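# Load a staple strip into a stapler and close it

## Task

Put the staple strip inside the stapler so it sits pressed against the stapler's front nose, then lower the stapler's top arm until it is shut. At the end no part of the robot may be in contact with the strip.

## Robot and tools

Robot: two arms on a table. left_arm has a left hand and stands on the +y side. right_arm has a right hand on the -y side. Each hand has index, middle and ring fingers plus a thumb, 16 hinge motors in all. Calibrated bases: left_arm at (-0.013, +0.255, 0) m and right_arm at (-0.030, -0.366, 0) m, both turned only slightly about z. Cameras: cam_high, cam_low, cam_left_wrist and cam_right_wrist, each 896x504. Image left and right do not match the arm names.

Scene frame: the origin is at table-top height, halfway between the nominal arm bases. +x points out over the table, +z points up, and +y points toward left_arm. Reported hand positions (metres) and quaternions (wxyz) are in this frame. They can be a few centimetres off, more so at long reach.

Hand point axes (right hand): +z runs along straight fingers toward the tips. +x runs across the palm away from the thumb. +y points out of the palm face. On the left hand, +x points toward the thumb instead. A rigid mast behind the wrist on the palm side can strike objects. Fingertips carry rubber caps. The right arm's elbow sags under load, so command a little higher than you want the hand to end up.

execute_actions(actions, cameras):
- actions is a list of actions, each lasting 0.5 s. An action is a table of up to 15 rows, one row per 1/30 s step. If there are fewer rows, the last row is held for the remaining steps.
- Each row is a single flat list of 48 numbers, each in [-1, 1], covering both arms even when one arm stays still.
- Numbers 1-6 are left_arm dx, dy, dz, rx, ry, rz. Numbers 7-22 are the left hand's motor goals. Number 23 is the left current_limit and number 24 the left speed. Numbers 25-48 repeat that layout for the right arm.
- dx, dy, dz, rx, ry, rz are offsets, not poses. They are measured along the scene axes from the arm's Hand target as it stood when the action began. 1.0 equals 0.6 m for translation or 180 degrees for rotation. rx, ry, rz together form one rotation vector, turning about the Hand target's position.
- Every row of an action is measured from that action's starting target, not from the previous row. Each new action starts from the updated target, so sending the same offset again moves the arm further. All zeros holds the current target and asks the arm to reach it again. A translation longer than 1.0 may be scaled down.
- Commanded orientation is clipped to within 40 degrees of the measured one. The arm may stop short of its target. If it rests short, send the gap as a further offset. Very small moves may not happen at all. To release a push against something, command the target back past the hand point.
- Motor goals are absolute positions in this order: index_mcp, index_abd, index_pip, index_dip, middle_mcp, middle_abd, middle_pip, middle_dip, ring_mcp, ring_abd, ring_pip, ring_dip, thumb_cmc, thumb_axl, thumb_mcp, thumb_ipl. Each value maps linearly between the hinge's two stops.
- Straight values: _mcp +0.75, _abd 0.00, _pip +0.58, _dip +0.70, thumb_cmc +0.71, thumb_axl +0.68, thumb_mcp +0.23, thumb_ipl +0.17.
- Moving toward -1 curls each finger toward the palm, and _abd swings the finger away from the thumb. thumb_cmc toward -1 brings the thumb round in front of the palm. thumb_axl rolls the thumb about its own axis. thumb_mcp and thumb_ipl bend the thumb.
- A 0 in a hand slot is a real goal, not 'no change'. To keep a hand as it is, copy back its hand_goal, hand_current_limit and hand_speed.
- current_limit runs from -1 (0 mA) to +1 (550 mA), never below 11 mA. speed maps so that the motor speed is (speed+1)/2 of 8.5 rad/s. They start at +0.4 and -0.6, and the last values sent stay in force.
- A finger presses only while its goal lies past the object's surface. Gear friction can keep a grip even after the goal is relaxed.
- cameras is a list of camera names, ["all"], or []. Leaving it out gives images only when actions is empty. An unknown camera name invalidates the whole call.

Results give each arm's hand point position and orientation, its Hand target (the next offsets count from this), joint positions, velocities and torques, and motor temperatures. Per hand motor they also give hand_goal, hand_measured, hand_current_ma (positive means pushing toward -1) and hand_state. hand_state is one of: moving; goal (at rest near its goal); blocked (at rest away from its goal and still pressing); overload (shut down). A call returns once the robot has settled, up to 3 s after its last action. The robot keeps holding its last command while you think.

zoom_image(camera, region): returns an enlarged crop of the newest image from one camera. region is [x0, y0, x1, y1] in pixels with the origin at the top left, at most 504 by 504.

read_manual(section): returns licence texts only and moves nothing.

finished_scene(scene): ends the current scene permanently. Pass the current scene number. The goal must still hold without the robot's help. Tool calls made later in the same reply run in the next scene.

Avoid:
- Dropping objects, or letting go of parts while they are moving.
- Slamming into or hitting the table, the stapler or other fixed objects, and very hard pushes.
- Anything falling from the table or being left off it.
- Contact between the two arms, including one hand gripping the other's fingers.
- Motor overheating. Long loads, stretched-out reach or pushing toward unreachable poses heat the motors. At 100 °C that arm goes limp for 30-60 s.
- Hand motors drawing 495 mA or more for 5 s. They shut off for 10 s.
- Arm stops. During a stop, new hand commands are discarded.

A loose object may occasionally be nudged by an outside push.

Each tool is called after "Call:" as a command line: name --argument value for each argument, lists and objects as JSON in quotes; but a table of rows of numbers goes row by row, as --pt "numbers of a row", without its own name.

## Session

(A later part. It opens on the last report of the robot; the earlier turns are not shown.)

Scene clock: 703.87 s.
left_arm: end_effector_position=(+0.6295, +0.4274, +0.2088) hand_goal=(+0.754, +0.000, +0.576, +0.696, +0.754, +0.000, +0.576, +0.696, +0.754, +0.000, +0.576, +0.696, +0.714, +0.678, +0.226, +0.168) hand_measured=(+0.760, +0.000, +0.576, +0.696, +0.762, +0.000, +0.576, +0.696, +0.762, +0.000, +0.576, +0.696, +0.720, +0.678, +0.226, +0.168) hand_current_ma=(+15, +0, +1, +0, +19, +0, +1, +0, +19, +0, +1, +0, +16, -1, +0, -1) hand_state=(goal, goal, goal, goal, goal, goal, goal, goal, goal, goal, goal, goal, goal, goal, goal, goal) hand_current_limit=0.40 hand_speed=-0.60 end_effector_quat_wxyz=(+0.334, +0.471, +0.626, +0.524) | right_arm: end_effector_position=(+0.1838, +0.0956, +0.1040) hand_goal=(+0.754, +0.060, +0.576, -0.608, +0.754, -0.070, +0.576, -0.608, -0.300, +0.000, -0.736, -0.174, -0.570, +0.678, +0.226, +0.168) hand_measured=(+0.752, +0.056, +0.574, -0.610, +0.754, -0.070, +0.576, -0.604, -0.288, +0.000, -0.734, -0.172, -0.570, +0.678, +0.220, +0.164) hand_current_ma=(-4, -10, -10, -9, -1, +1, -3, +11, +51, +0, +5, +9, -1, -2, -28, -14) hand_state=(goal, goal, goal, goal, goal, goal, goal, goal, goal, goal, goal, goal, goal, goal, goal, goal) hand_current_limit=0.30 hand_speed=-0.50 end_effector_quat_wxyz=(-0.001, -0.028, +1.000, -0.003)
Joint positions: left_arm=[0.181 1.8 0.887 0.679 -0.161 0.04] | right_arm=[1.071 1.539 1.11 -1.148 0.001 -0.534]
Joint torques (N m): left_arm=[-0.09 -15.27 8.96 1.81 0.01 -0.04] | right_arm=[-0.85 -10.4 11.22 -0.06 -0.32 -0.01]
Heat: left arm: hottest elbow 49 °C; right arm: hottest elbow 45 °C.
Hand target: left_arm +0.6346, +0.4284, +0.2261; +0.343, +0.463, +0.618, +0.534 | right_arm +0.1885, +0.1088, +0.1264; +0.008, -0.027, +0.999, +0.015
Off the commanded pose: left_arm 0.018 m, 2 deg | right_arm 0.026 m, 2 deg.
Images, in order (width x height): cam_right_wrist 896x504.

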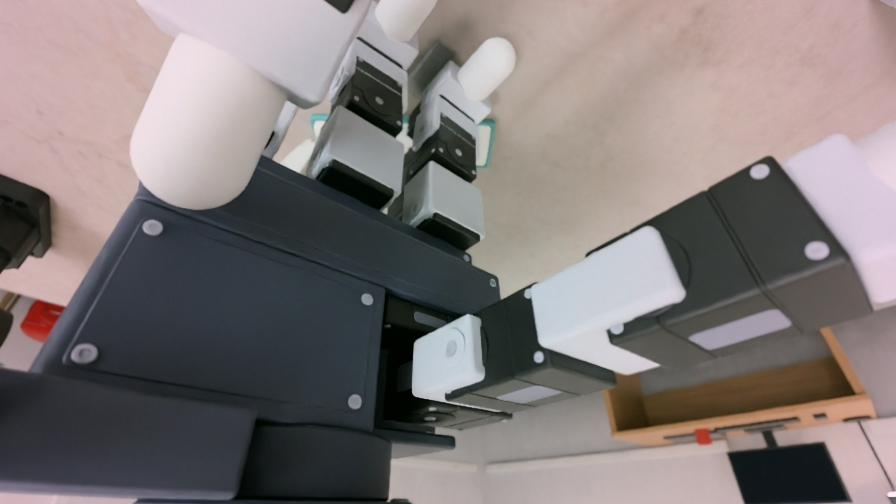

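Call:
execute_actions --actions '[[[0,0,0,0,0,0,0.754,0,0.576,0.696,0.754,0,0.576,0.696,0.754,0,0.576,0.696,0.714,0.678,0.226,0.168,0.4,-0.6, 0,0,-0.048,-0.01,0.0047,0,0.754,0.07,0.576,-0.609,0.754,-0.07,0.576,-0.609,-0.3,0,-0.737,-0.174,-0.57,0.678,0.226,0.168,0.3,-0.5]]]' --cameras '["cam_right_wrist"]'

Call:
zoom_image --camera "cam_right_wrist" --region '[380, 0, 500, 120]'

Scene clock: 712.47 s.
left_arm: end_effector_position=(+0.6295, +0.4274, +0.2088) hand_goal=(+0.754, +0.000, +0.576, +0.696, +0.754, +0.000, +0.576, +0.696, +0.754, +0.000, +0.576, +0.696, +0.714, +0.678, +0.226, +0.168) hand_measured=(+0.760, +0.000, +0.576, +0.696, +0.762, +0.000, +0.576, +0.696, +0.762, +0.000, +0.576, +0.696, +0.720, +0.678, +0.226, +0.168) hand_current_ma=(+15, +0, +1, +0, +19, +0, +1, +0, +19, +0, +1, +0, +16, -1, +0, -1) hand_state=(goal, goal, goal, goal, goal, goal, goal, goal, goal, goal, goal, goal, goal, goal, goal, goal) hand_current_limit=0.40 hand_speed=-0.60 end_effector_quat_wxyz=(+0.334, +0.471, +0.626, +0.524) | right_arm: end_effector_position=(+0.1847, +0.0966, +0.0915) hand_goal=(+0.754, +0.070, +0.576, -0.608, +0.754, -0.070, +0.576, -0.608, -0.300, +0.000, -0.736, -0.174, -0.570, +0.678, +0.226, +0.168) hand_measured=(+0.754, +0.056, +0.570, -0.618, +0.754, -0.070, +0.576, -0.604, -0.288, +0.000, -0.734, -0.172, -0.570, +0.678, +0.220, +0.164) hand_current_ma=(-1, -48, -23, -35, -1, +1, -3, +11, +51, +0, +5, +9, -1, -2, -28, -14) hand_state=(goal, goal, goal, goal, goal, goal, goal, goal, goal, goal, goal, goal, goal, goal, goal, goal) hand_current_limit=0.30 hand_speed=-0.50 end_effector_quat_wxyz=(-0.005, -0.028, +1.000, -0.012)
Joint positions: left_arm=[0.181 1.8 0.887 0.679 -0.161 0.04] | right_arm=[1.071 1.567 1.11 -1.14 0.003 -0.534]
Joint torques (N m): left_arm=[-0.09 -15.27 8.96 1.83 0.01 -0.03] | right_arm=[-0.79 -8.59 10.07 0.7 -0.35 -0.02]
Heat: left arm: hottest elbow 49 °C; right arm: hottest elbow 46 °C.
Hand target: left_arm +0.6346, +0.4284, +0.2261; +0.343, +0.463, +0.618, +0.534 | right_arm +0.1885, +0.1088, +0.0976; +0.000, -0.027, +1.000, +0.000
Off the commanded pose: left_arm 0.018 m, 2 deg | right_arm 0.014 m, 1 deg.
Images, in order (width x height): cam_right_wrist 896x504.

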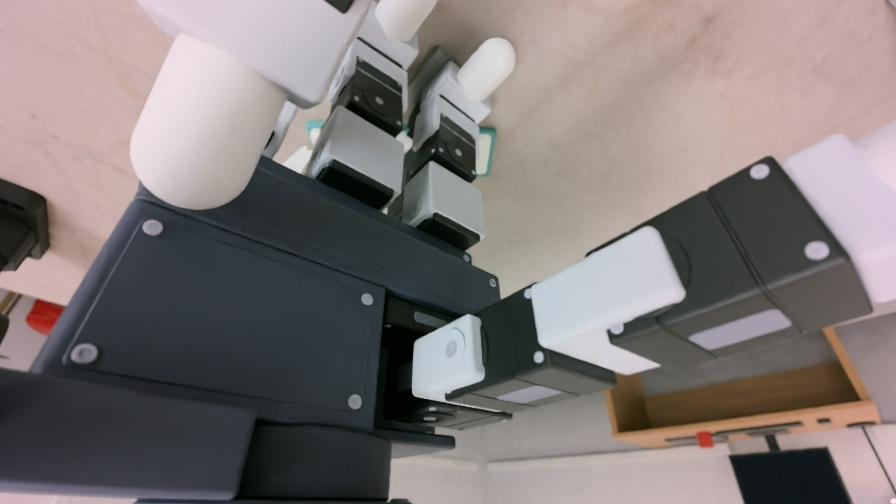

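Scaled by 4.200 from the camera's 896x504 image, which has a finer 1280x720 frame.

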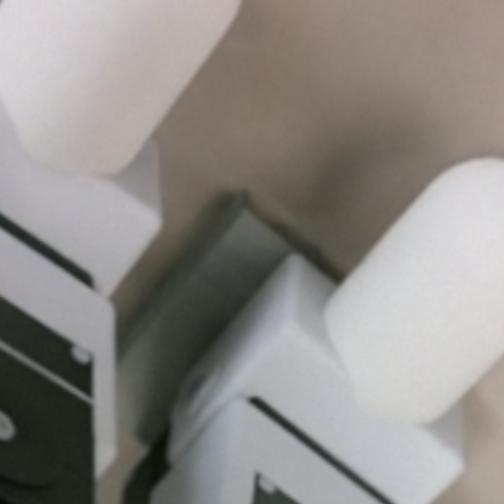

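Call:
execute_actions --actions '[[[0,0,0,0,0,0,0.754,0,0.576,0.696,0.754,0,0.576,0.696,0.754,0,0.576,0.696,0.714,0.678,0.226,0.168,0.4,-0.6, 0.002,0,0.09,0,0,0,0.754,0.08,0.576,-0.609,0.754,-0.07,0.576,-0.609,-0.3,0,-0.737,-0.174,-0.57,0.678,0.226,0.168,0.3,-0.5]],[[0,0,0,0,0,0,0.754,0,0.576,0.696,0.754,0,0.576,0.696,0.754,0,0.576,0.696,0.714,0.678,0.226,0.168,0.4,-0.6, 0.002,-0.012,-0.088,0,0,0,0.754,0.08,0.576,-0.609,0.754,-0.07,0.576,-0.609,-0.3,0,-0.737,-0.174,-0.57,0.678,0.226,0.168,0.3,-0.5]]]' --cameras '["cam_right_wrist"]'

Call:
zoom_image --camera "cam_right_wrist" --region '[380, 0, 500, 120]'

Scene clock: 739.97 s.
left_arm: end_effector_position=(+0.6295, +0.4274, +0.2088) hand_goal=(+0.754, +0.000, +0.576, +0.696, +0.754, +0.000, +0.576, +0.696, +0.754, +0.000, +0.576, +0.696, +0.714, +0.678, +0.226, +0.168) hand_measured=(+0.760, +0.000, +0.576, +0.696, +0.762, +0.000, +0.576, +0.696, +0.762, +0.000, +0.576, +0.696, +0.720, +0.678, +0.226, +0.168) hand_current_ma=(+15, +0, +1, +0, +19, +0, +1, +0, +19, +0, +1, +0, +16, -1, +0, -1) hand_state=(goal, goal, goal, goal, goal, goal, goal, goal, goal, goal, goal, goal, goal, goal, goal, goal) hand_current_limit=0.40 hand_speed=-0.60 end_effector_quat_wxyz=(+0.334, +0.471, +0.626, +0.524) | right_arm: end_effector_position=(+0.1849, +0.0971, +0.0924) hand_goal=(+0.754, +0.080, +0.576, -0.608, +0.754, -0.070, +0.576, -0.608, -0.300, +0.000, -0.736, -0.174, -0.570, +0.678, +0.226, +0.168) hand_measured=(+0.754, +0.074, +0.572, -0.612, +0.754, -0.070, +0.576, -0.604, -0.288, +0.000, -0.734, -0.172, -0.570, +0.678, +0.220, +0.164) hand_current_ma=(-3, -19, -13, -18, -1, +1, -3, +11, +51, +0, +5, +9, -1, -2, -28, -14) hand_state=(goal, goal, goal, goal, goal, goal, goal, goal, goal, goal, goal, goal, goal, goal, goal, goal) hand_current_limit=0.30 hand_speed=-0.50 end_effector_quat_wxyz=(-0.005, -0.028, +1.000, -0.012)
Joint positions: left_arm=[0.181 1.8 0.887 0.679 -0.161 0.04] | right_arm=[1.071 1.567 1.114 -1.143 0.003 -0.534]
Joint torques (N m): left_arm=[-0.09 -15.21 8.96 1.83 0.01 -0.03] | right_arm=[-1.67 -9.7 8.61 0.68 -0.32 -0.13]
Heat: left arm: hottest elbow 49 °C; right arm: hottest elbow 47 °C.
Hand target: left_arm +0.6346, +0.4284, +0.2261; +0.343, +0.463, +0.618, +0.534 | right_arm +0.1909, +0.1016, +0.0988; +0.000, -0.027, +1.000, +0.000
Off the commanded pose: left_arm 0.018 m, 2 deg | right_arm 0.010 m, 1 deg.
Images, in order (width x height): cam_right_wrist 896x504.

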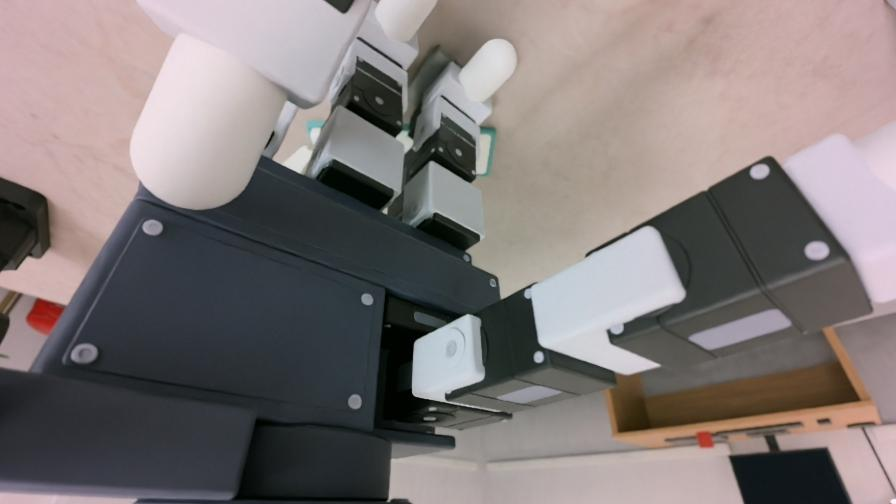

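Scaled by 4.200 from the camera's 896x504 image, which has a finer 1280x720 frame.

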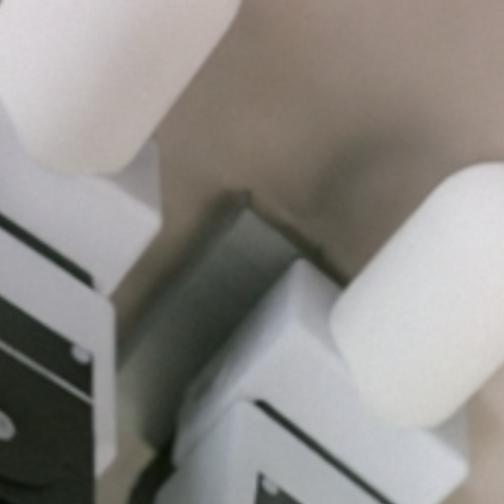

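Call:
execute_actions --actions '[[[0,0,0,0,0,0,0.754,0,0.576,0.696,0.754,0,0.576,0.696,0.754,0,0.576,0.696,0.714,0.678,0.226,0.168,0.4,-0.6, 0.0,0.005,0.045,0.0,0,0,0.754,0.08,0.576,-0.609,0.754,-0.07,0.576,-0.609,-0.3,0,-0.737,-0.174,-0.57,0.678,0.226,0.168,0.3,-0.5]],[[0,0,0,0,0,0,0.754,0,0.576,0.696,0.754,0,0.576,0.696,0.754,0,0.576,0.696,0.714,0.678,0.226,0.168,0.4,-0.6, 0.012,0,0,0.0,0,0,0.754,0.08,0.576,-0.609,0.754,-0.07,0.576,-0.609,-0.3,0,-0.737,-0.174,-0.57,0.678,0.226,0.168,0.3,-0.5]]]' --cameras '["cam_right_wrist"]'

Call:
zoom_image --camera "cam_right_wrist" --region '[380, 0, 500, 120]'

Scene clock: 757.87 s.
left_arm: end_effector_position=(+0.6295, +0.4274, +0.2088) hand_goal=(+0.754, +0.000, +0.576, +0.696, +0.754, +0.000, +0.576, +0.696, +0.754, +0.000, +0.576, +0.696, +0.714, +0.678, +0.226, +0.168) hand_measured=(+0.760, +0.000, +0.576, +0.696, +0.762, +0.000, +0.576, +0.696, +0.762, +0.000, +0.576, +0.696, +0.720, +0.678, +0.226, +0.168) hand_current_ma=(+15, +0, +1, +0, +19, +0, +1, +0, +19, +0, +1, +0, +16, -1, +0, -1) hand_state=(goal, goal, goal, goal, goal, goal, goal, goal, goal, goal, goal, goal, goal, goal, goal, goal) hand_current_limit=0.40 hand_speed=-0.60 end_effector_quat_wxyz=(+0.334, +0.471, +0.626, +0.524) | right_arm: end_effector_position=(+0.1855, +0.0898, +0.1012) hand_goal=(+0.754, +0.080, +0.576, -0.608, +0.754, -0.070, +0.576, -0.608, -0.300, +0.000, -0.736, -0.174, -0.570, +0.678, +0.226, +0.168) hand_measured=(+0.752, +0.076, +0.574, -0.610, +0.754, -0.070, +0.576, -0.604, -0.288, +0.000, -0.734, -0.172, -0.570, +0.678, +0.220, +0.164) hand_current_ma=(-6, -10, -10, -9, -2, +1, -3, +11, +51, +0, +5, +9, -1, -2, -28, -14) hand_state=(goal, goal, goal, goal, goal, goal, goal, goal, goal, goal, goal, goal, goal, goal, goal, goal) hand_current_limit=0.30 hand_speed=-0.50 end_effector_quat_wxyz=(-0.011, -0.027, +0.999, -0.022)
Joint positions: left_arm=[0.181 1.8 0.887 0.679 -0.161 0.04] | right_arm=[1.062 1.554 1.128 -1.194 0.003 -0.542]
Joint torques (N m): left_arm=[-0.15 -15.27 8.96 1.81 0.01 -0.04] | right_arm=[-1.55 -10.05 12.25 -0.1 -0.33 -0.13]
Heat: left arm: hottest elbow 49 °C; right arm: hottest elbow 46 °C.
Hand target: left_arm +0.6346, +0.4284, +0.2261; +0.343, +0.463, +0.618, +0.534 | right_arm +0.1980, +0.1045, +0.1257; +0.000, -0.027, +1.000, +0.000
Off the commanded pose: left_arm 0.018 m, 2 deg | right_arm 0.031 m, 3 deg.
Images, in order (width x height): cam_right_wrist 896x504.

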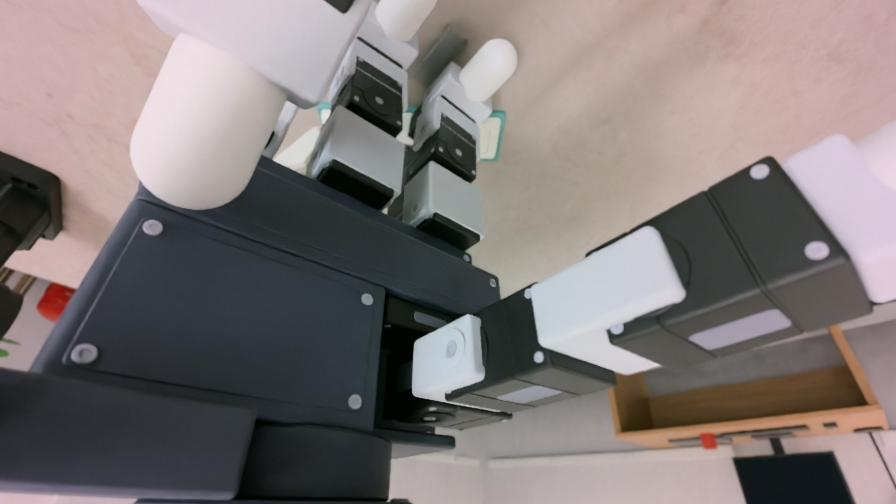

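Scaled by 4.200 from the camera's 896x504 image, which has a finer 1280x720 frame.

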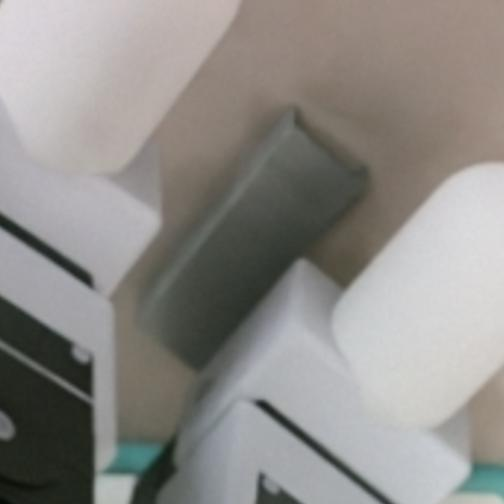

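Call:
execute_actions --actions '[[[0,0,0,0,0,0,0.754,0,0.576,0.696,0.754,0,0.576,0.696,0.754,0,0.576,0.696,0.714,0.678,0.226,0.168,0.4,-0.6, -0.0108,-0.005,-0.0512,0,0,0,0.754,0.08,0.576,-0.609,0.754,-0.07,0.576,-0.609,-0.3,0,-0.737,-0.174,-0.57,0.678,0.226,0.168,0.3,-0.5]]]' --cameras '["cam_right_wrist"]'

Call:
zoom_image --camera "cam_right_wrist" --region '[380, 0, 500, 120]'

Scene clock: 769.63 s.
left_arm: end_effector_position=(+0.6295, +0.4274, +0.2088) hand_goal=(+0.754, +0.000, +0.576, +0.696, +0.754, +0.000, +0.576, +0.696, +0.754, +0.000, +0.576, +0.696, +0.714, +0.678, +0.226, +0.168) hand_measured=(+0.760, +0.000, +0.576, +0.696, +0.762, +0.000, +0.576, +0.696, +0.762, +0.000, +0.576, +0.696, +0.720, +0.678, +0.226, +0.168) hand_current_ma=(+15, +0, +1, +0, +19, +0, +1, +0, +19, +0, +1, +0, +16, -1, +0, -1) hand_state=(goal, goal, goal, goal, goal, goal, goal, goal, goal, goal, goal, goal, goal, goal, goal, goal) hand_current_limit=0.40 hand_speed=-0.60 end_effector_quat_wxyz=(+0.334, +0.471, +0.626, +0.524) | right_arm: end_effector_position=(+0.1901, +0.0985, +0.0963) hand_goal=(+0.754, +0.080, +0.576, -0.608, +0.754, -0.070, +0.576, -0.608, -0.300, +0.000, -0.736, -0.174, -0.570, +0.678, +0.226, +0.168) hand_measured=(+0.752, +0.076, +0.574, -0.610, +0.754, -0.070, +0.576, -0.604, -0.288, +0.000, -0.734, -0.172, -0.570, +0.678, +0.220, +0.164) hand_current_ma=(-3, -9, -9, -9, -1, +1, -3, +11, +51, +0, +5, +9, -1, -2, -28, -14) hand_state=(goal, goal, goal, goal, goal, goal, goal, goal, goal, goal, goal, goal, goal, goal, goal, goal) hand_current_limit=0.30 hand_speed=-0.50 end_effector_quat_wxyz=(-0.001, -0.027, +1.000, -0.005)
Joint positions: left_arm=[0.181 1.8 0.887 0.679 -0.161 0.04] | right_arm=[1.062 1.563 1.116 -1.133 0.003 -0.542]
Joint torques (N m): left_arm=[-0.15 -15.27 8.98 1.81 0.01 -0.04] | right_arm=[-1.08 -9.76 8.08 0.88 -0.32 -0.08]
Heat: left arm: hottest elbow 49 °C; right arm: hottest elbow 48 °C.
Hand target: left_arm +0.6346, +0.4284, +0.2261; +0.343, +0.463, +0.618, +0.534 | right_arm +0.1916, +0.1016, +0.0951; +0.000, -0.027, +1.000, +0.000
Off the commanded pose: left_arm 0.018 m, 2 deg | right_arm 0.004 m, 1 deg.
Images, in order (width x height): cam_right_wrist 896x504.

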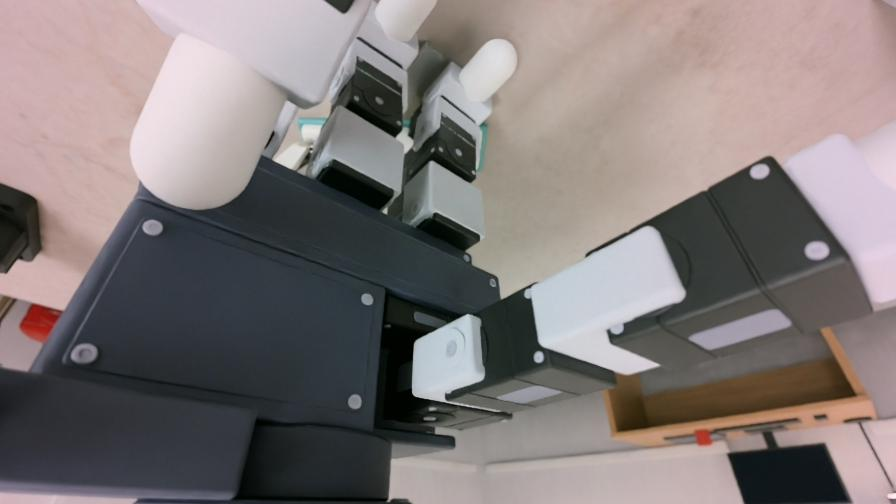

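Scaled by 4.200 from the camera's 896x504 image, which has a finer 1280x720 frame.

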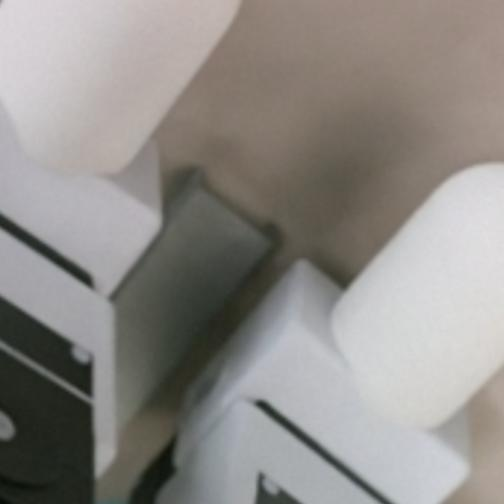

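Call:
execute_actions --actions '[[[0,0,0,0,0,0,0.754,0,0.576,0.696,0.754,0,0.576,0.696,0.754,0,0.576,0.696,0.714,0.678,0.226,0.168,0.4,-0.6, 0,-0.001,-0.0133,0,0,0,0.754,0.08,0.576,-0.609,0.754,-0.08,0.576,-0.609,-0.3,0,-0.737,-0.174,-0.57,0.678,0.226,0.168,0.3,-0.5]]]' --cameras '["cam_right_wrist"]'

Call:
zoom_image --camera "cam_right_wrist" --region '[380, 0, 500, 120]'

Scene clock: 785.90 s.
left_arm: end_effector_position=(+0.6295, +0.4274, +0.2088) hand_goal=(+0.754, +0.000, +0.576, +0.696, +0.754, +0.000, +0.576, +0.696, +0.754, +0.000, +0.576, +0.696, +0.714, +0.678, +0.226, +0.168) hand_measured=(+0.760, +0.000, +0.576, +0.696, +0.762, +0.000, +0.576, +0.696, +0.762, +0.000, +0.576, +0.696, +0.720, +0.678, +0.226, +0.168) hand_current_ma=(+15, +0, +1, +0, +19, +0, +1, +0, +19, +0, +1, +0, +16, -1, +0, -1) hand_state=(goal, goal, goal, goal, goal, goal, goal, goal, goal, goal, goal, goal, goal, goal, goal, goal) hand_current_limit=0.40 hand_speed=-0.60 end_effector_quat_wxyz=(+0.334, +0.471, +0.626, +0.524) | right_arm: end_effector_position=(+0.1908, +0.1003, +0.0942) hand_goal=(+0.754, +0.080, +0.576, -0.608, +0.754, -0.080, +0.576, -0.608, -0.300, +0.000, -0.736, -0.174, -0.570, +0.678, +0.226, +0.168) hand_measured=(+0.758, +0.078, +0.584, -0.610, +0.754, -0.076, +0.576, -0.604, -0.288, +0.000, -0.734, -0.172, -0.570, +0.678, +0.220, +0.164) hand_current_ma=(+14, -4, +29, -9, -1, +10, -3, +11, +51, +0, +5, +9, -1, -2, -28, -14) hand_state=(goal, goal, goal, goal, goal, goal, goal, goal, goal, goal, goal, goal, goal, goal, goal, goal) hand_current_limit=0.30 hand_speed=-0.50 end_effector_quat_wxyz=(+0.001, -0.027, +1.000, +0.001)
Joint positions: left_arm=[0.181 1.8 0.887 0.679 -0.161 0.04] | right_arm=[1.062 1.564 1.108 -1.112 0.002 -0.542]
Joint torques (N m): left_arm=[-0.09 -15.21 8.98 1.83 0.01 -0.03] | right_arm=[-1.44 -8.88 7.62 0.76 -0.25 -0.04]
Heat: left arm: hottest elbow 49 °C; right arm: hottest elbow 47 °C.
Hand target: left_arm +0.6346, +0.4284, +0.2261; +0.343, +0.463, +0.618, +0.534 | right_arm +0.1916, +0.1010, +0.0871; +0.000, -0.027, +1.000, +0.000
Off the commanded pose: left_arm 0.018 m, 2 deg | right_arm 0.007 m, 0 deg.
Images, in order (width x height): cam_right_wrist 896x504.

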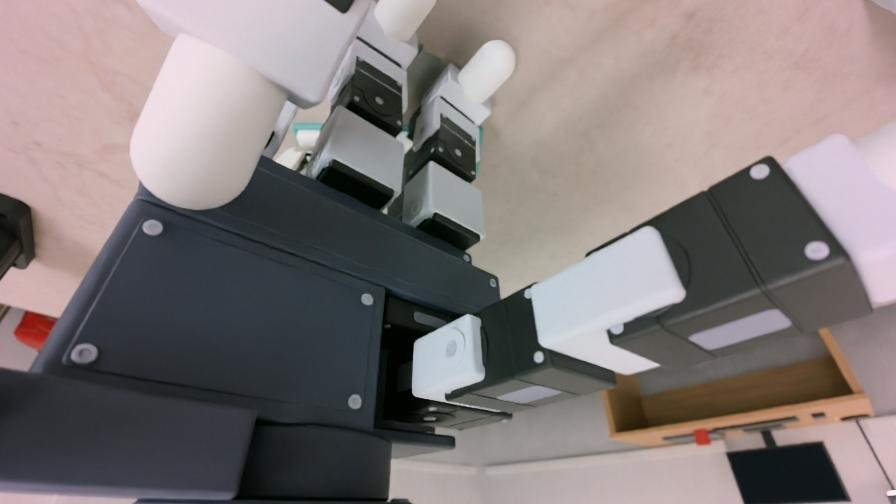

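Scaled by 4.200 from the camera's 896x504 image, which has a finer 1280x720 frame.

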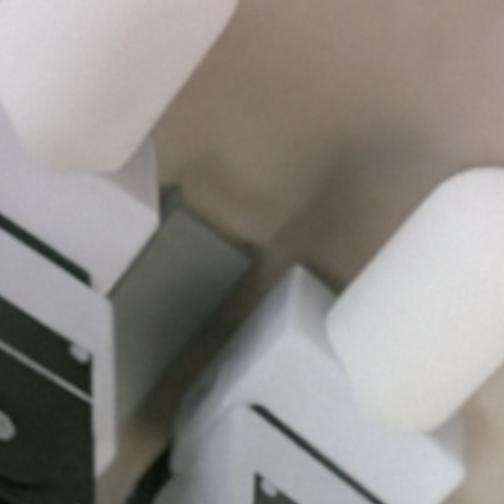

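Call:
execute_actions --actions '[[[0,0,0,0,0,0,0.754,0,0.576,0.696,0.754,0,0.576,0.696,0.754,0,0.576,0.696,0.714,0.678,0.226,0.168,0.4,-0.6, -0.010,0.0192,0.07,0,0,0,0.754,0.07,0.576,-0.609,0.754,-0.08,0.576,-0.609,-0.3,0,-0.737,-0.174,-0.57,0.678,0.226,0.168,0.3,-0.5]],[[0,0,0,0,0,0,0.754,0,0.576,0.696,0.754,0,0.576,0.696,0.754,0,0.576,0.696,0.714,0.678,0.226,0.168,0.4,-0.6, 0,0,0,0,0,0,0.754,0.07,0.576,-0.609,0.754,-0.08,0.576,-0.609,-0.3,0,-0.737,-0.174,-0.57,0.678,0.226,0.168,0.3,-0.5]],[[0,0,0,0,0,0,0.754,0,0.576,0.696,0.754,0,0.576,0.696,0.754,0,0.576,0.696,0.714,0.678,0.226,0.168,0.4,-0.6, 0,0,-0.055,0,0,0,0.754,0.07,0.576,-0.609,0.754,-0.08,0.576,-0.609,-0.3,0,-0.737,-0.174,-0.57,0.678,0.226,0.168,0.3,-0.5]]]' --cameras '["cam_right_wrist"]'

Call:
zoom_image --camera "cam_right_wrist" --region '[380, 0, 500, 120]'

Scene clock: 827.23 s.
left_arm: end_effector_position=(+0.6295, +0.4274, +0.2088) hand_goal=(+0.754, +0.000, +0.576, +0.696, +0.754, +0.000, +0.576, +0.696, +0.754, +0.000, +0.576, +0.696, +0.714, +0.678, +0.226, +0.168) hand_measured=(+0.760, +0.000, +0.576, +0.696, +0.762, +0.000, +0.576, +0.696, +0.762, +0.000, +0.576, +0.696, +0.720, +0.678, +0.226, +0.168) hand_current_ma=(+15, +0, +1, +0, +19, +0, +1, +0, +19, +0, +1, +0, +16, -1, +0, -1) hand_state=(goal, goal, goal, goal, goal, goal, goal, goal, goal, goal, goal, goal, goal, goal, goal, goal) hand_current_limit=0.40 hand_speed=-0.60 end_effector_quat_wxyz=(+0.334, +0.471, +0.626, +0.524) | right_arm: end_effector_position=(+0.1875, +0.1066, +0.0956) hand_goal=(+0.754, +0.070, +0.576, -0.608, +0.754, -0.080, +0.576, -0.608, -0.300, +0.000, -0.736, -0.174, -0.570, +0.678, +0.226, +0.168) hand_measured=(+0.754, +0.072, +0.578, -0.610, +0.754, -0.078, +0.576, -0.604, -0.288, +0.000, -0.734, -0.172, -0.570, +0.678, +0.220, +0.164) hand_current_ma=(+1, +7, +9, -9, -1, +9, -3, +11, +51, +0, +5, +9, -1, -2, -28, -14) hand_state=(goal, goal, goal, goal, goal, goal, goal, goal, goal, goal, goal, goal, goal, goal, goal, goal) hand_current_limit=0.30 hand_speed=-0.50 end_effector_quat_wxyz=(-0.002, -0.027, +1.000, -0.006)
Joint positions: left_arm=[0.181 1.8 0.887 0.679 -0.161 0.04] | right_arm=[1.075 1.58 1.135 -1.139 0.001 -0.529]
Joint torques (N m): left_arm=[-0.15 -15.21 8.96 1.81 0.01 -0.04] | right_arm=[-1.08 -9.93 8.1 0.84 -0.26 0.04]
Heat: left arm: hottest elbow 48 °C; right arm: hottest elbow 44 °C.
Hand target: left_arm +0.6346, +0.4284, +0.2261; +0.343, +0.463, +0.618, +0.534 | right_arm +0.1857, +0.1125, +0.0961; +0.000, -0.027, +1.000, +0.000
Off the commanded pose: left_arm 0.018 m, 2 deg | right_arm 0.006 m, 1 deg.
Images, in order (width x height): cam_right_wrist 896x504.

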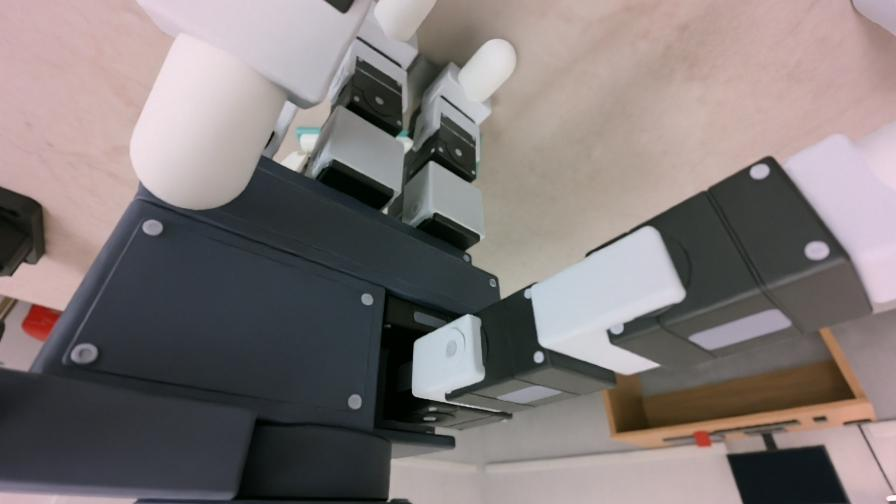

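Scaled by 4.200 from the camera's 896x504 image, which has a finer 1280x720 frame.

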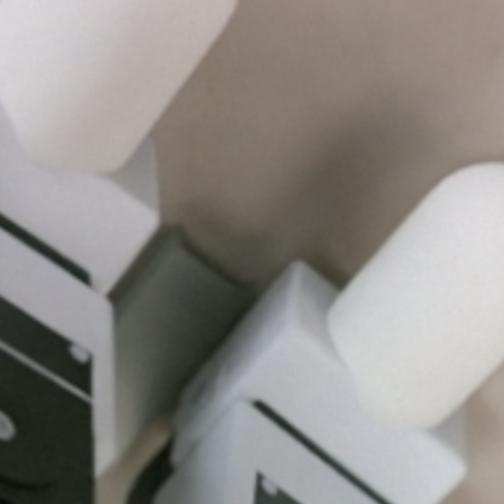

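Call:
execute_actions --actions '[[[0,0,0,0,0,0,0.754,0,0.576,0.696,0.754,0,0.576,0.696,0.754,0,0.576,0.696,0.714,0.678,0.226,0.168,0.4,-0.6, 0.002,0,-0.0133,0,0,0,0.754,0.1,0.576,-0.609,0.754,-0.07,0.576,-0.609,-0.3,0,-0.737,-0.174,-0.57,0.678,0.226,0.168,0.3,-0.5]]]' --cameras '["cam_right_wrist"]'

Call:
zoom_image --camera "cam_right_wrist" --region '[380, 0, 500, 120]'

Scene clock: 848.33 s.
left_arm: end_effector_position=(+0.6295, +0.4274, +0.2088) hand_goal=(+0.754, +0.000, +0.576, +0.696, +0.754, +0.000, +0.576, +0.696, +0.754, +0.000, +0.576, +0.696, +0.714, +0.678, +0.226, +0.168) hand_measured=(+0.760, +0.000, +0.576, +0.696, +0.762, +0.000, +0.576, +0.696, +0.762, +0.000, +0.576, +0.696, +0.720, +0.678, +0.226, +0.168) hand_current_ma=(+15, +0, +1, +0, +19, +0, +1, +0, +19, +0, +1, +0, +16, -1, +0, -1) hand_state=(goal, goal, goal, goal, goal, goal, goal, goal, goal, goal, goal, goal, goal, goal, goal, goal) hand_current_limit=0.40 hand_speed=-0.60 end_effector_quat_wxyz=(+0.334, +0.471, +0.626, +0.524) | right_arm: end_effector_position=(+0.1881, +0.1078, +0.0894) hand_goal=(+0.754, +0.100, +0.576, -0.608, +0.754, -0.070, +0.576, -0.608, -0.300, +0.000, -0.736, -0.174, -0.570, +0.678, +0.226, +0.168) hand_measured=(+0.754, +0.096, +0.578, -0.610, +0.754, -0.072, +0.576, -0.604, -0.288, +0.000, -0.734, -0.172, -0.570, +0.678, +0.220, +0.164) hand_current_ma=(+1, -10, +9, -9, -1, -7, -3, +11, +51, +0, +5, +9, -1, -2, -28, -14) hand_state=(goal, goal, goal, goal, goal, goal, goal, goal, goal, goal, goal, goal, goal, goal, goal, goal) hand_current_limit=0.30 hand_speed=-0.50 end_effector_quat_wxyz=(-0.002, -0.027, +1.000, -0.004)
Joint positions: left_arm=[0.181 1.8 0.887 0.679 -0.161 0.04] | right_arm=[1.075 1.589 1.127 -1.118 0.001 -0.529]
Joint torques (N m): left_arm=[-0.15 -15.21 8.96 1.83 0.01 -0.03] | right_arm=[-0.44 -9.29 8.09 0.85 -0.23 0]
Heat: left arm: hottest elbow 48 °C; right arm: hottest elbow 44 °C.
Hand target: left_arm +0.6346, +0.4284, +0.2261; +0.343, +0.463, +0.618, +0.534 | right_arm +0.1868, +0.1124, +0.0879; +0.000, -0.027, +1.000, +0.000
Off the commanded pose: left_arm 0.018 m, 2 deg | right_arm 0.005 m, 1 deg.
Images, in order (width x height): cam_right_wrist 896x504.

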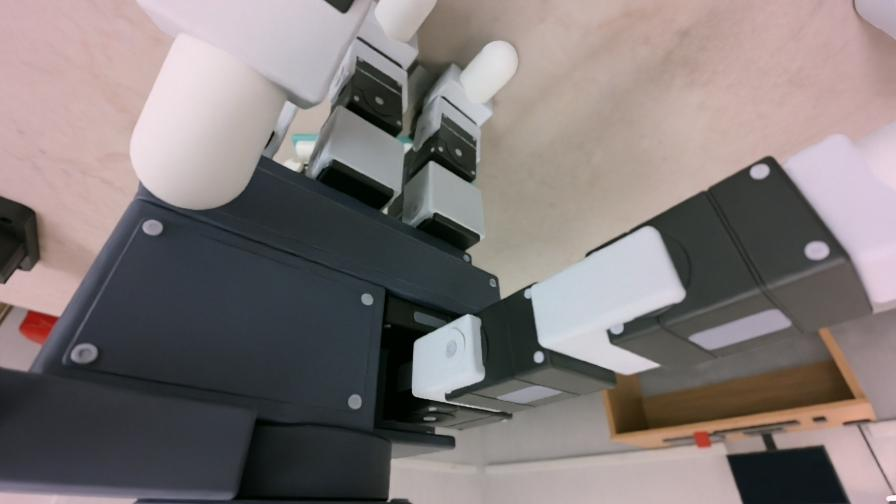

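Scaled by 4.200 from the camera's 896x504 image, which has a finer 1280x720 frame.

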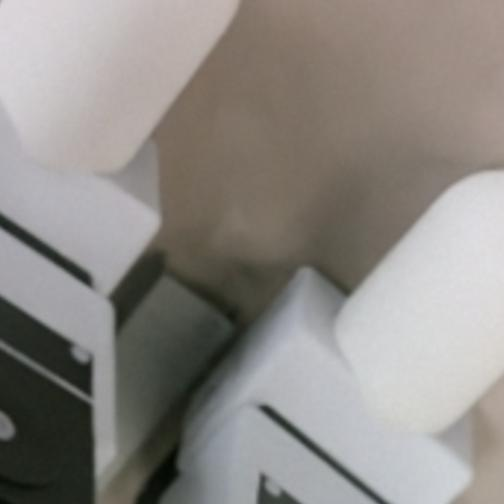

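Call:
execute_actions --actions '[[[0,0,0,0,0,0,0.754,0,0.576,0.696,0.754,0,0.576,0.696,0.754,0,0.576,0.696,0.714,0.678,0.226,0.168,0.4,-0.6, 0,0,0,0,0,0,0.754,-0.12,0.576,-0.609,0.754,0.12,0.576,-0.609,-0.3,0,-0.737,-0.174,-0.57,0.678,0.226,0.168,0.3,-0.9]]]' --cameras '["cam_right_wrist"]'

Call:
zoom_image --camera "cam_right_wrist" --region '[380, 0, 500, 120]'

Scene clock: 858.30 s.
left_arm: end_effector_position=(+0.6295, +0.4274, +0.2088) hand_goal=(+0.754, +0.000, +0.576, +0.696, +0.754, +0.000, +0.576, +0.696, +0.754, +0.000, +0.576, +0.696, +0.714, +0.678, +0.226, +0.168) hand_measured=(+0.760, +0.000, +0.576, +0.696, +0.762, +0.000, +0.576, +0.696, +0.762, +0.000, +0.576, +0.696, +0.720, +0.678, +0.226, +0.168) hand_current_ma=(+15, +0, +1, +0, +19, +0, +1, +0, +19, +0, +1, +0, +16, -1, +0, -1) hand_state=(goal, goal, goal, goal, goal, goal, goal, goal, goal, goal, goal, goal, goal, goal, goal, goal) hand_current_limit=0.40 hand_speed=-0.60 end_effector_quat_wxyz=(+0.334, +0.471, +0.626, +0.524) | right_arm: end_effector_position=(+0.1881, +0.1078, +0.0894) hand_goal=(+0.754, -0.120, +0.576, -0.608, +0.754, +0.120, +0.576, -0.608, -0.300, +0.000, -0.736, -0.174, -0.570, +0.678, +0.226, +0.168) hand_measured=(+0.754, +0.004, +0.578, -0.610, +0.754, +0.028, +0.576, -0.604, -0.288, +0.000, -0.734, -0.172, -0.570, +0.678, +0.220, +0.164) hand_current_ma=(+1, +358, +9, -9, -1, -357, -3, +11, +51, +0, +5, +9, -1, -2, -28, -14) hand_state=(goal, blocked, goal, goal, goal, blocked, goal, goal, goal, goal, goal, goal, goal, goal, goal, goal) hand_current_limit=0.30 hand_speed=-0.90 end_effector_quat_wxyz=(-0.002, -0.027, +1.000, -0.004)
Joint positions: left_arm=[0.181 1.8 0.887 0.679 -0.161 0.04] | right_arm=[1.075 1.589 1.127 -1.118 0.001 -0.529]
Joint torques (N m): left_arm=[-0.15 -15.27 8.95 1.83 0.01 -0.04] | right_arm=[-0.5 -9.76 8.06 0.7 -0.24 0.02]
Heat: left arm: hottest elbow 48 °C; right arm: hottest elbow 45 °C.
Hand target: left_arm +0.6346, +0.4284, +0.2261; +0.343, +0.463, +0.618, +0.534 | right_arm +0.1868, +0.1124, +0.0879; +0.000, -0.027, +1.000, +0.000
Off the commanded pose: left_arm 0.018 m, 2 deg | right_arm 0.005 m, 0 deg.
Images, in order (width x height): cam_right_wrist 896x504.

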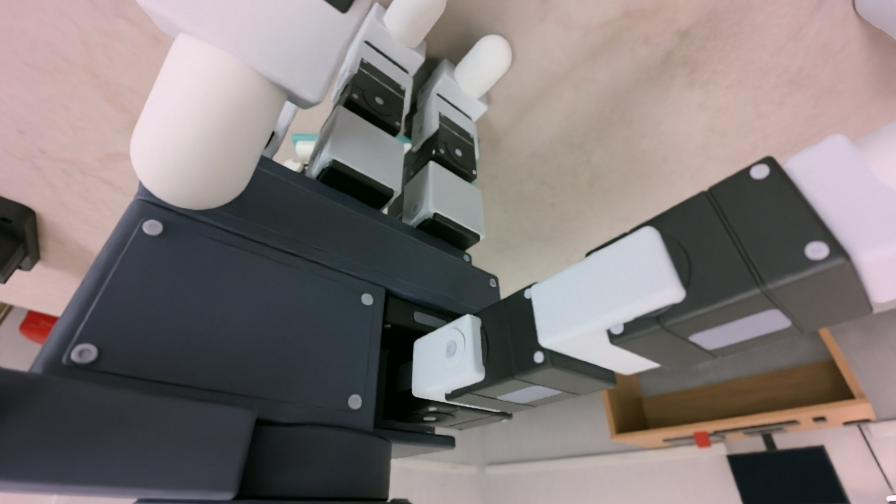

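Scaled by 4.200 from the camera's 896x504 image, which has a finer 1280x720 frame.

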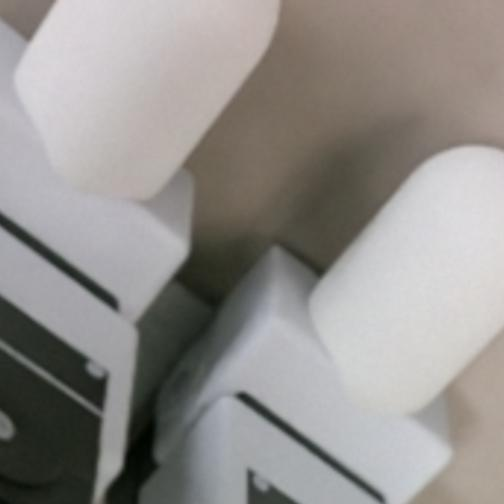

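Call:
execute_actions --actions '[[[0,0,0,0,0,0,0.754,0,0.576,0.696,0.754,0,0.576,0.696,0.754,0,0.576,0.696,0.714,0.678,0.226,0.168,0.4,-0.6, 0,0.004,0.05,0.006,-0.003,0,0.754,-0.12,0.576,-0.609,0.754,0.12,0.576,-0.609,-0.3,0,-0.737,-0.174,-0.57,0.678,0.226,0.168,0.3,-0.9]],[[0,0,0,0,0,0,0.754,0,0.576,0.696,0.754,0,0.576,0.696,0.754,0,0.576,0.696,0.714,0.678,0.226,0.168,0.4,-0.6, 0,0,0.067,-0.006,0.003,0,0.754,-0.12,0.576,-0.609,0.754,0.12,0.576,-0.609,-0.3,0,-0.737,-0.174,-0.57,0.678,0.226,0.168,0.3,-0.9]]]' --cameras '["cam_right_wrist","cam_high"]'

Call:
zoom_image --camera "cam_right_wrist" --region '[380, 0, 500, 120]'

Call:
zoom_image --camera "cam_high" --region '[400, 190, 460, 240]'

Scene clock: 873.93 s.
left_arm: end_effector_position=(+0.6295, +0.4274, +0.2088) hand_goal=(+0.754, +0.000, +0.576, +0.696, +0.754, +0.000, +0.576, +0.696, +0.754, +0.000, +0.576, +0.696, +0.714, +0.678, +0.226, +0.168) hand_measured=(+0.760, +0.000, +0.576, +0.696, +0.762, +0.000, +0.576, +0.696, +0.762, +0.000, +0.576, +0.696, +0.720, +0.678, +0.226, +0.168) hand_current_ma=(+15, +0, +1, +0, +19, +0, +1, +0, +19, +0, +1, +0, +16, -1, +0, -1) hand_state=(goal, goal, goal, goal, goal, goal, goal, goal, goal, goal, goal, goal, goal, goal, goal, goal) hand_current_limit=0.40 hand_speed=-0.60 end_effector_quat_wxyz=(+0.334, +0.471, +0.626, +0.524) | right_arm: end_effector_position=(+0.1845, +0.1007, +0.1384) hand_goal=(+0.754, -0.120, +0.576, -0.608, +0.754, +0.120, +0.576, -0.608, -0.300, +0.000, -0.736, -0.174, -0.570, +0.678, +0.226, +0.168) hand_measured=(+0.752, +0.004, +0.578, -0.610, +0.752, +0.030, +0.576, -0.604, -0.288, +0.000, -0.734, -0.172, -0.570, +0.678, +0.220, +0.164) hand_current_ma=(-4, +358, +8, -8, -7, -355, -3, +11, +51, +0, +5, +9, -1, -2, -28, -14) hand_state=(goal, blocked, goal, goal, goal, blocked, goal, goal, goal, goal, goal, goal, goal, goal, goal, goal) hand_current_limit=0.30 hand_speed=-0.90 end_effector_quat_wxyz=(-0.008, -0.027, +0.999, -0.016)
Joint positions: left_arm=[0.181 1.8 0.887 0.679 -0.161 0.04] | right_arm=[1.075 1.533 1.206 -1.28 0.001 -0.528]
Joint torques (N m): left_arm=[-0.09 -15.27 8.96 1.84 0.01 -0.04] | right_arm=[-0.62 -9.93 11.85 -0.09 -0.27 0]
Heat: left arm: hottest elbow 48 °C; right arm: hottest elbow 45 °C.
Hand target: left_arm +0.6346, +0.4284, +0.2261; +0.343, +0.463, +0.618, +0.534 | right_arm +0.1869, +0.1149, +0.1583; +0.000, -0.027, +1.000, +0.000
Off the commanded pose: left_arm 0.018 m, 2 deg | right_arm 0.024 m, 2 deg.
Images, in order (width x height): cam_high 896x504, cam_right_wrist 896x504.

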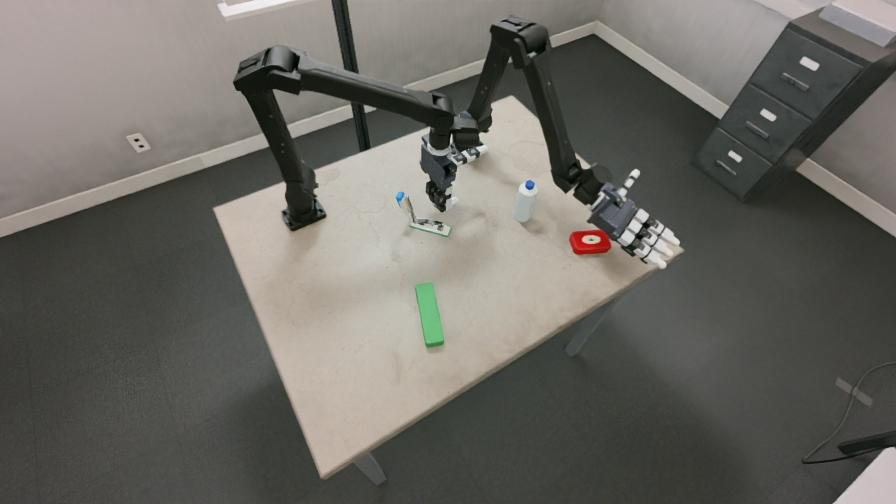

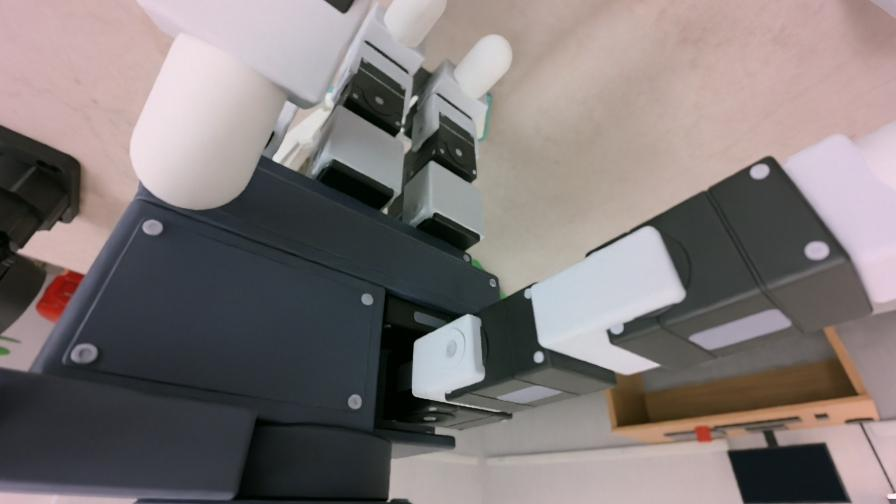

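Scaled by 4.200 from the camera's 896x504 image, which has a finer 1280x720 frame.

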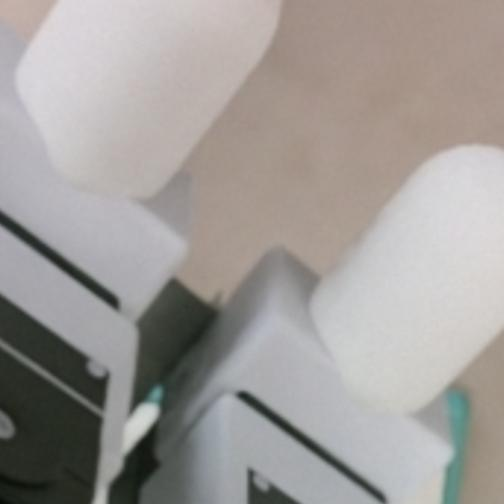

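Scaled by 8.400 from the camera's 896x504 image, which has a finer 1280x720 frame.

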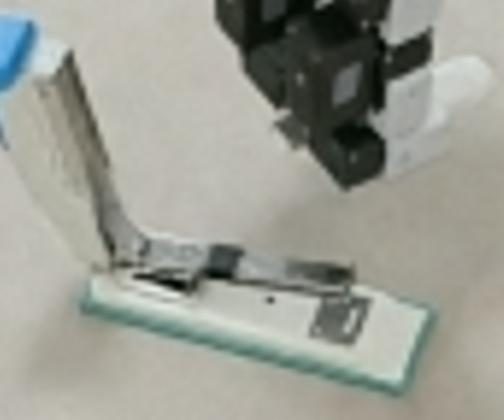

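Call:
execute_actions --actions '[[[0,0,0,0,0,0,0.754,0,0.576,0.696,0.754,0,0.576,0.696,0.754,0,0.576,0.696,0.714,0.678,0.226,0.168,0.4,-0.6, 0.1022,-0.0617,0.004,0,0,-0.149,0.754,-0.12,0.576,-0.609,0.754,0.12,0.576,-0.609,-0.3,0,-0.737,-0.174,-0.57,0.678,0.226,0.168,0.3,-0.9]],[[0,0,0,0,0,0,0.754,0,0.576,0.696,0.754,0,0.576,0.696,0.754,0,0.576,0.696,0.714,0.678,0.226,0.168,0.4,-0.6, 0.1022,-0.0617,0.004,0,0,-0.149,0.754,-0.12,0.576,-0.609,0.754,0.12,0.576,-0.609,-0.3,0,-0.737,-0.174,-0.57,0.678,0.226,0.168,0.3,-0.9]]]' --cameras '["cam_right_wrist","cam_high","cam_low"]'

Call:
zoom_image --camera "cam_right_wrist" --region '[350, 0, 570, 150]'

Call:
zoom_image --camera "cam_high" --region '[400, 190, 470, 250]'

Call:
zoom_image --camera "cam_low" --region '[330, 215, 410, 285]'

Scene clock: 938.43 s.
left_arm: end_effector_position=(+0.6295, +0.4274, +0.2088) hand_goal=(+0.754, +0.000, +0.576, +0.696, +0.754, +0.000, +0.576, +0.696, +0.754, +0.000, +0.576, +0.696, +0.714, +0.678, +0.226, +0.168) hand_measured=(+0.760, +0.000, +0.576, +0.696, +0.762, +0.000, +0.576, +0.696, +0.762, +0.000, +0.576, +0.696, +0.720, +0.678, +0.226, +0.168) hand_current_ma=(+15, +0, +1, +0, +19, +0, +1, +0, +19, +0, +1, +0, +16, -1, +0, -1) hand_state=(goal, goal, goal, goal, goal, goal, goal, goal, goal, goal, goal, goal, goal, goal, goal, goal) hand_current_limit=0.40 hand_speed=-0.60 end_effector_quat_wxyz=(+0.334, +0.471, +0.626, +0.524) | right_arm: end_effector_position=(+0.3011, +0.0248, +0.1431) hand_goal=(+0.754, -0.120, +0.576, -0.608, +0.754, +0.120, +0.576, -0.608, -0.300, +0.000, -0.736, -0.174, -0.570, +0.678, +0.226, +0.168) hand_measured=(+0.752, +0.004, +0.578, -0.610, +0.752, +0.030, +0.576, -0.604, -0.288, +0.000, -0.734, -0.172, -0.570, +0.678, +0.220, +0.164) hand_current_ma=(-5, +358, +8, -8, -7, -354, -3, +11, +51, -1, +4, +9, -2, -2, -28, -14) hand_state=(goal, blocked, goal, goal, goal, blocked, goal, goal, goal, goal, goal, goal, goal, goal, goal, goal) hand_current_limit=0.30 hand_speed=-0.90 end_effector_quat_wxyz=(-0.005, +0.425, +0.905, -0.018)
Joint positions: left_arm=[0.181 1.8 0.887 0.679 -0.161 0.04] | right_arm=[0.933 1.545 1.233 -1.296 -0.003 0.261]
Joint torques (N m): left_arm=[-0.15 -15.27 8.98 1.81 0 -0.04] | right_arm=[-1.14 -9.29 13 -0.09 0 0.01]
Heat: left arm: hottest elbow 48 °C; right arm: hottest elbow 51 °C.
Hand target: left_arm +0.6346, +0.4284, +0.2261; +0.343, +0.463, +0.618, +0.534 | right_arm +0.3093, +0.0408, +0.1630; +0.000, +0.427, +0.904, +0.000
Off the commanded pose: left_arm 0.018 m, 2 deg | right_arm 0.027 m, 2 deg.
Images, in order (width x height): cam_high 896x504, cam_low 896x504, cam_right_wrist 896x504.

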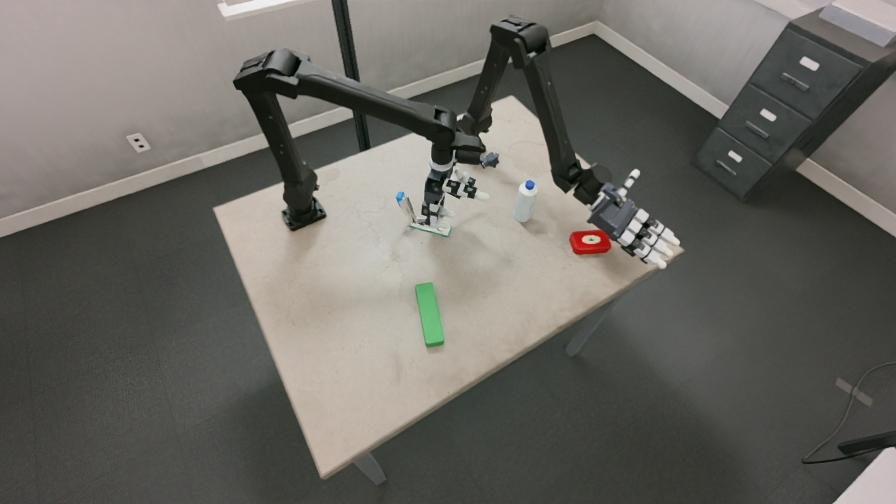

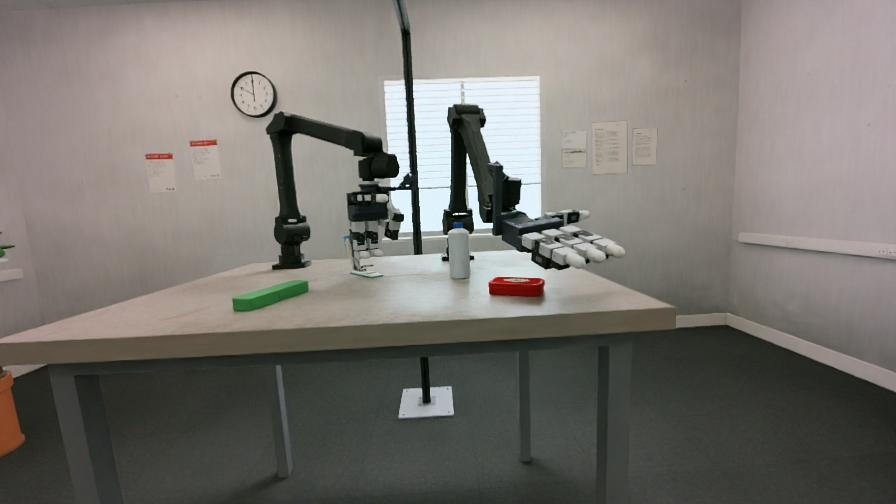

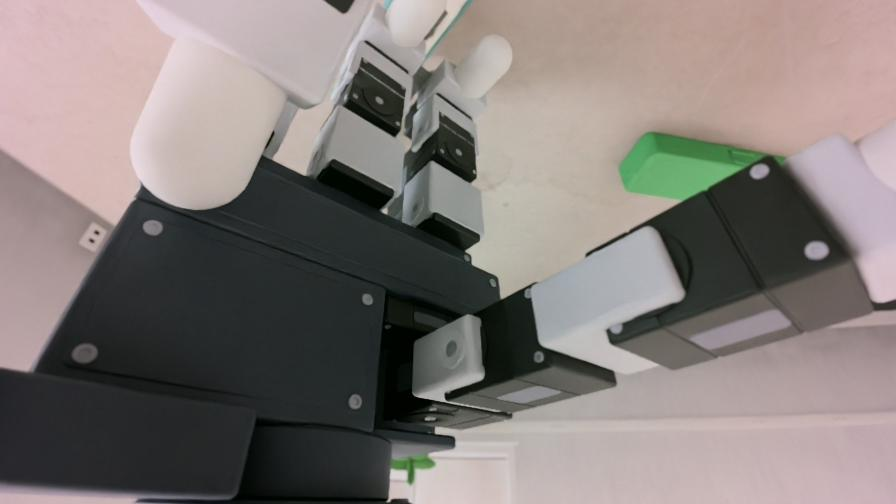

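Scaled by 2.291 from the camera's 896x504 image, which has a finer 1280x720 frame.

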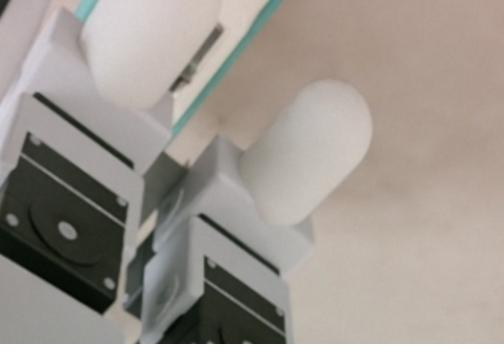

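Scaled by 7.200 from the camera's 896x504 image, which has a finer 1280x720 frame.

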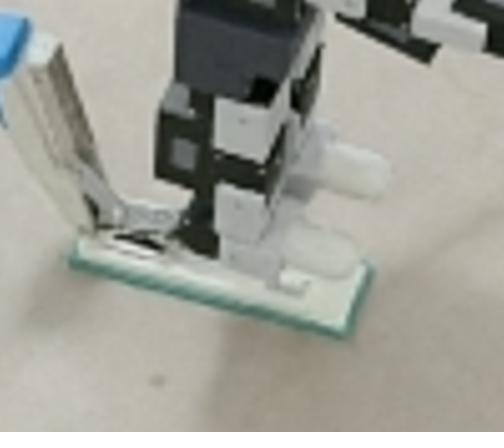

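Scaled by 6.300 from the camera's 896x504 image, which has a finer 1280x720 frame.

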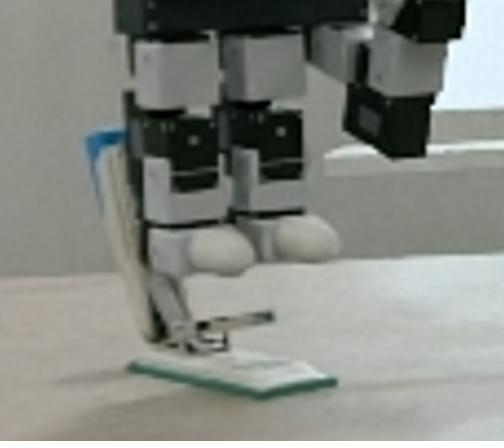

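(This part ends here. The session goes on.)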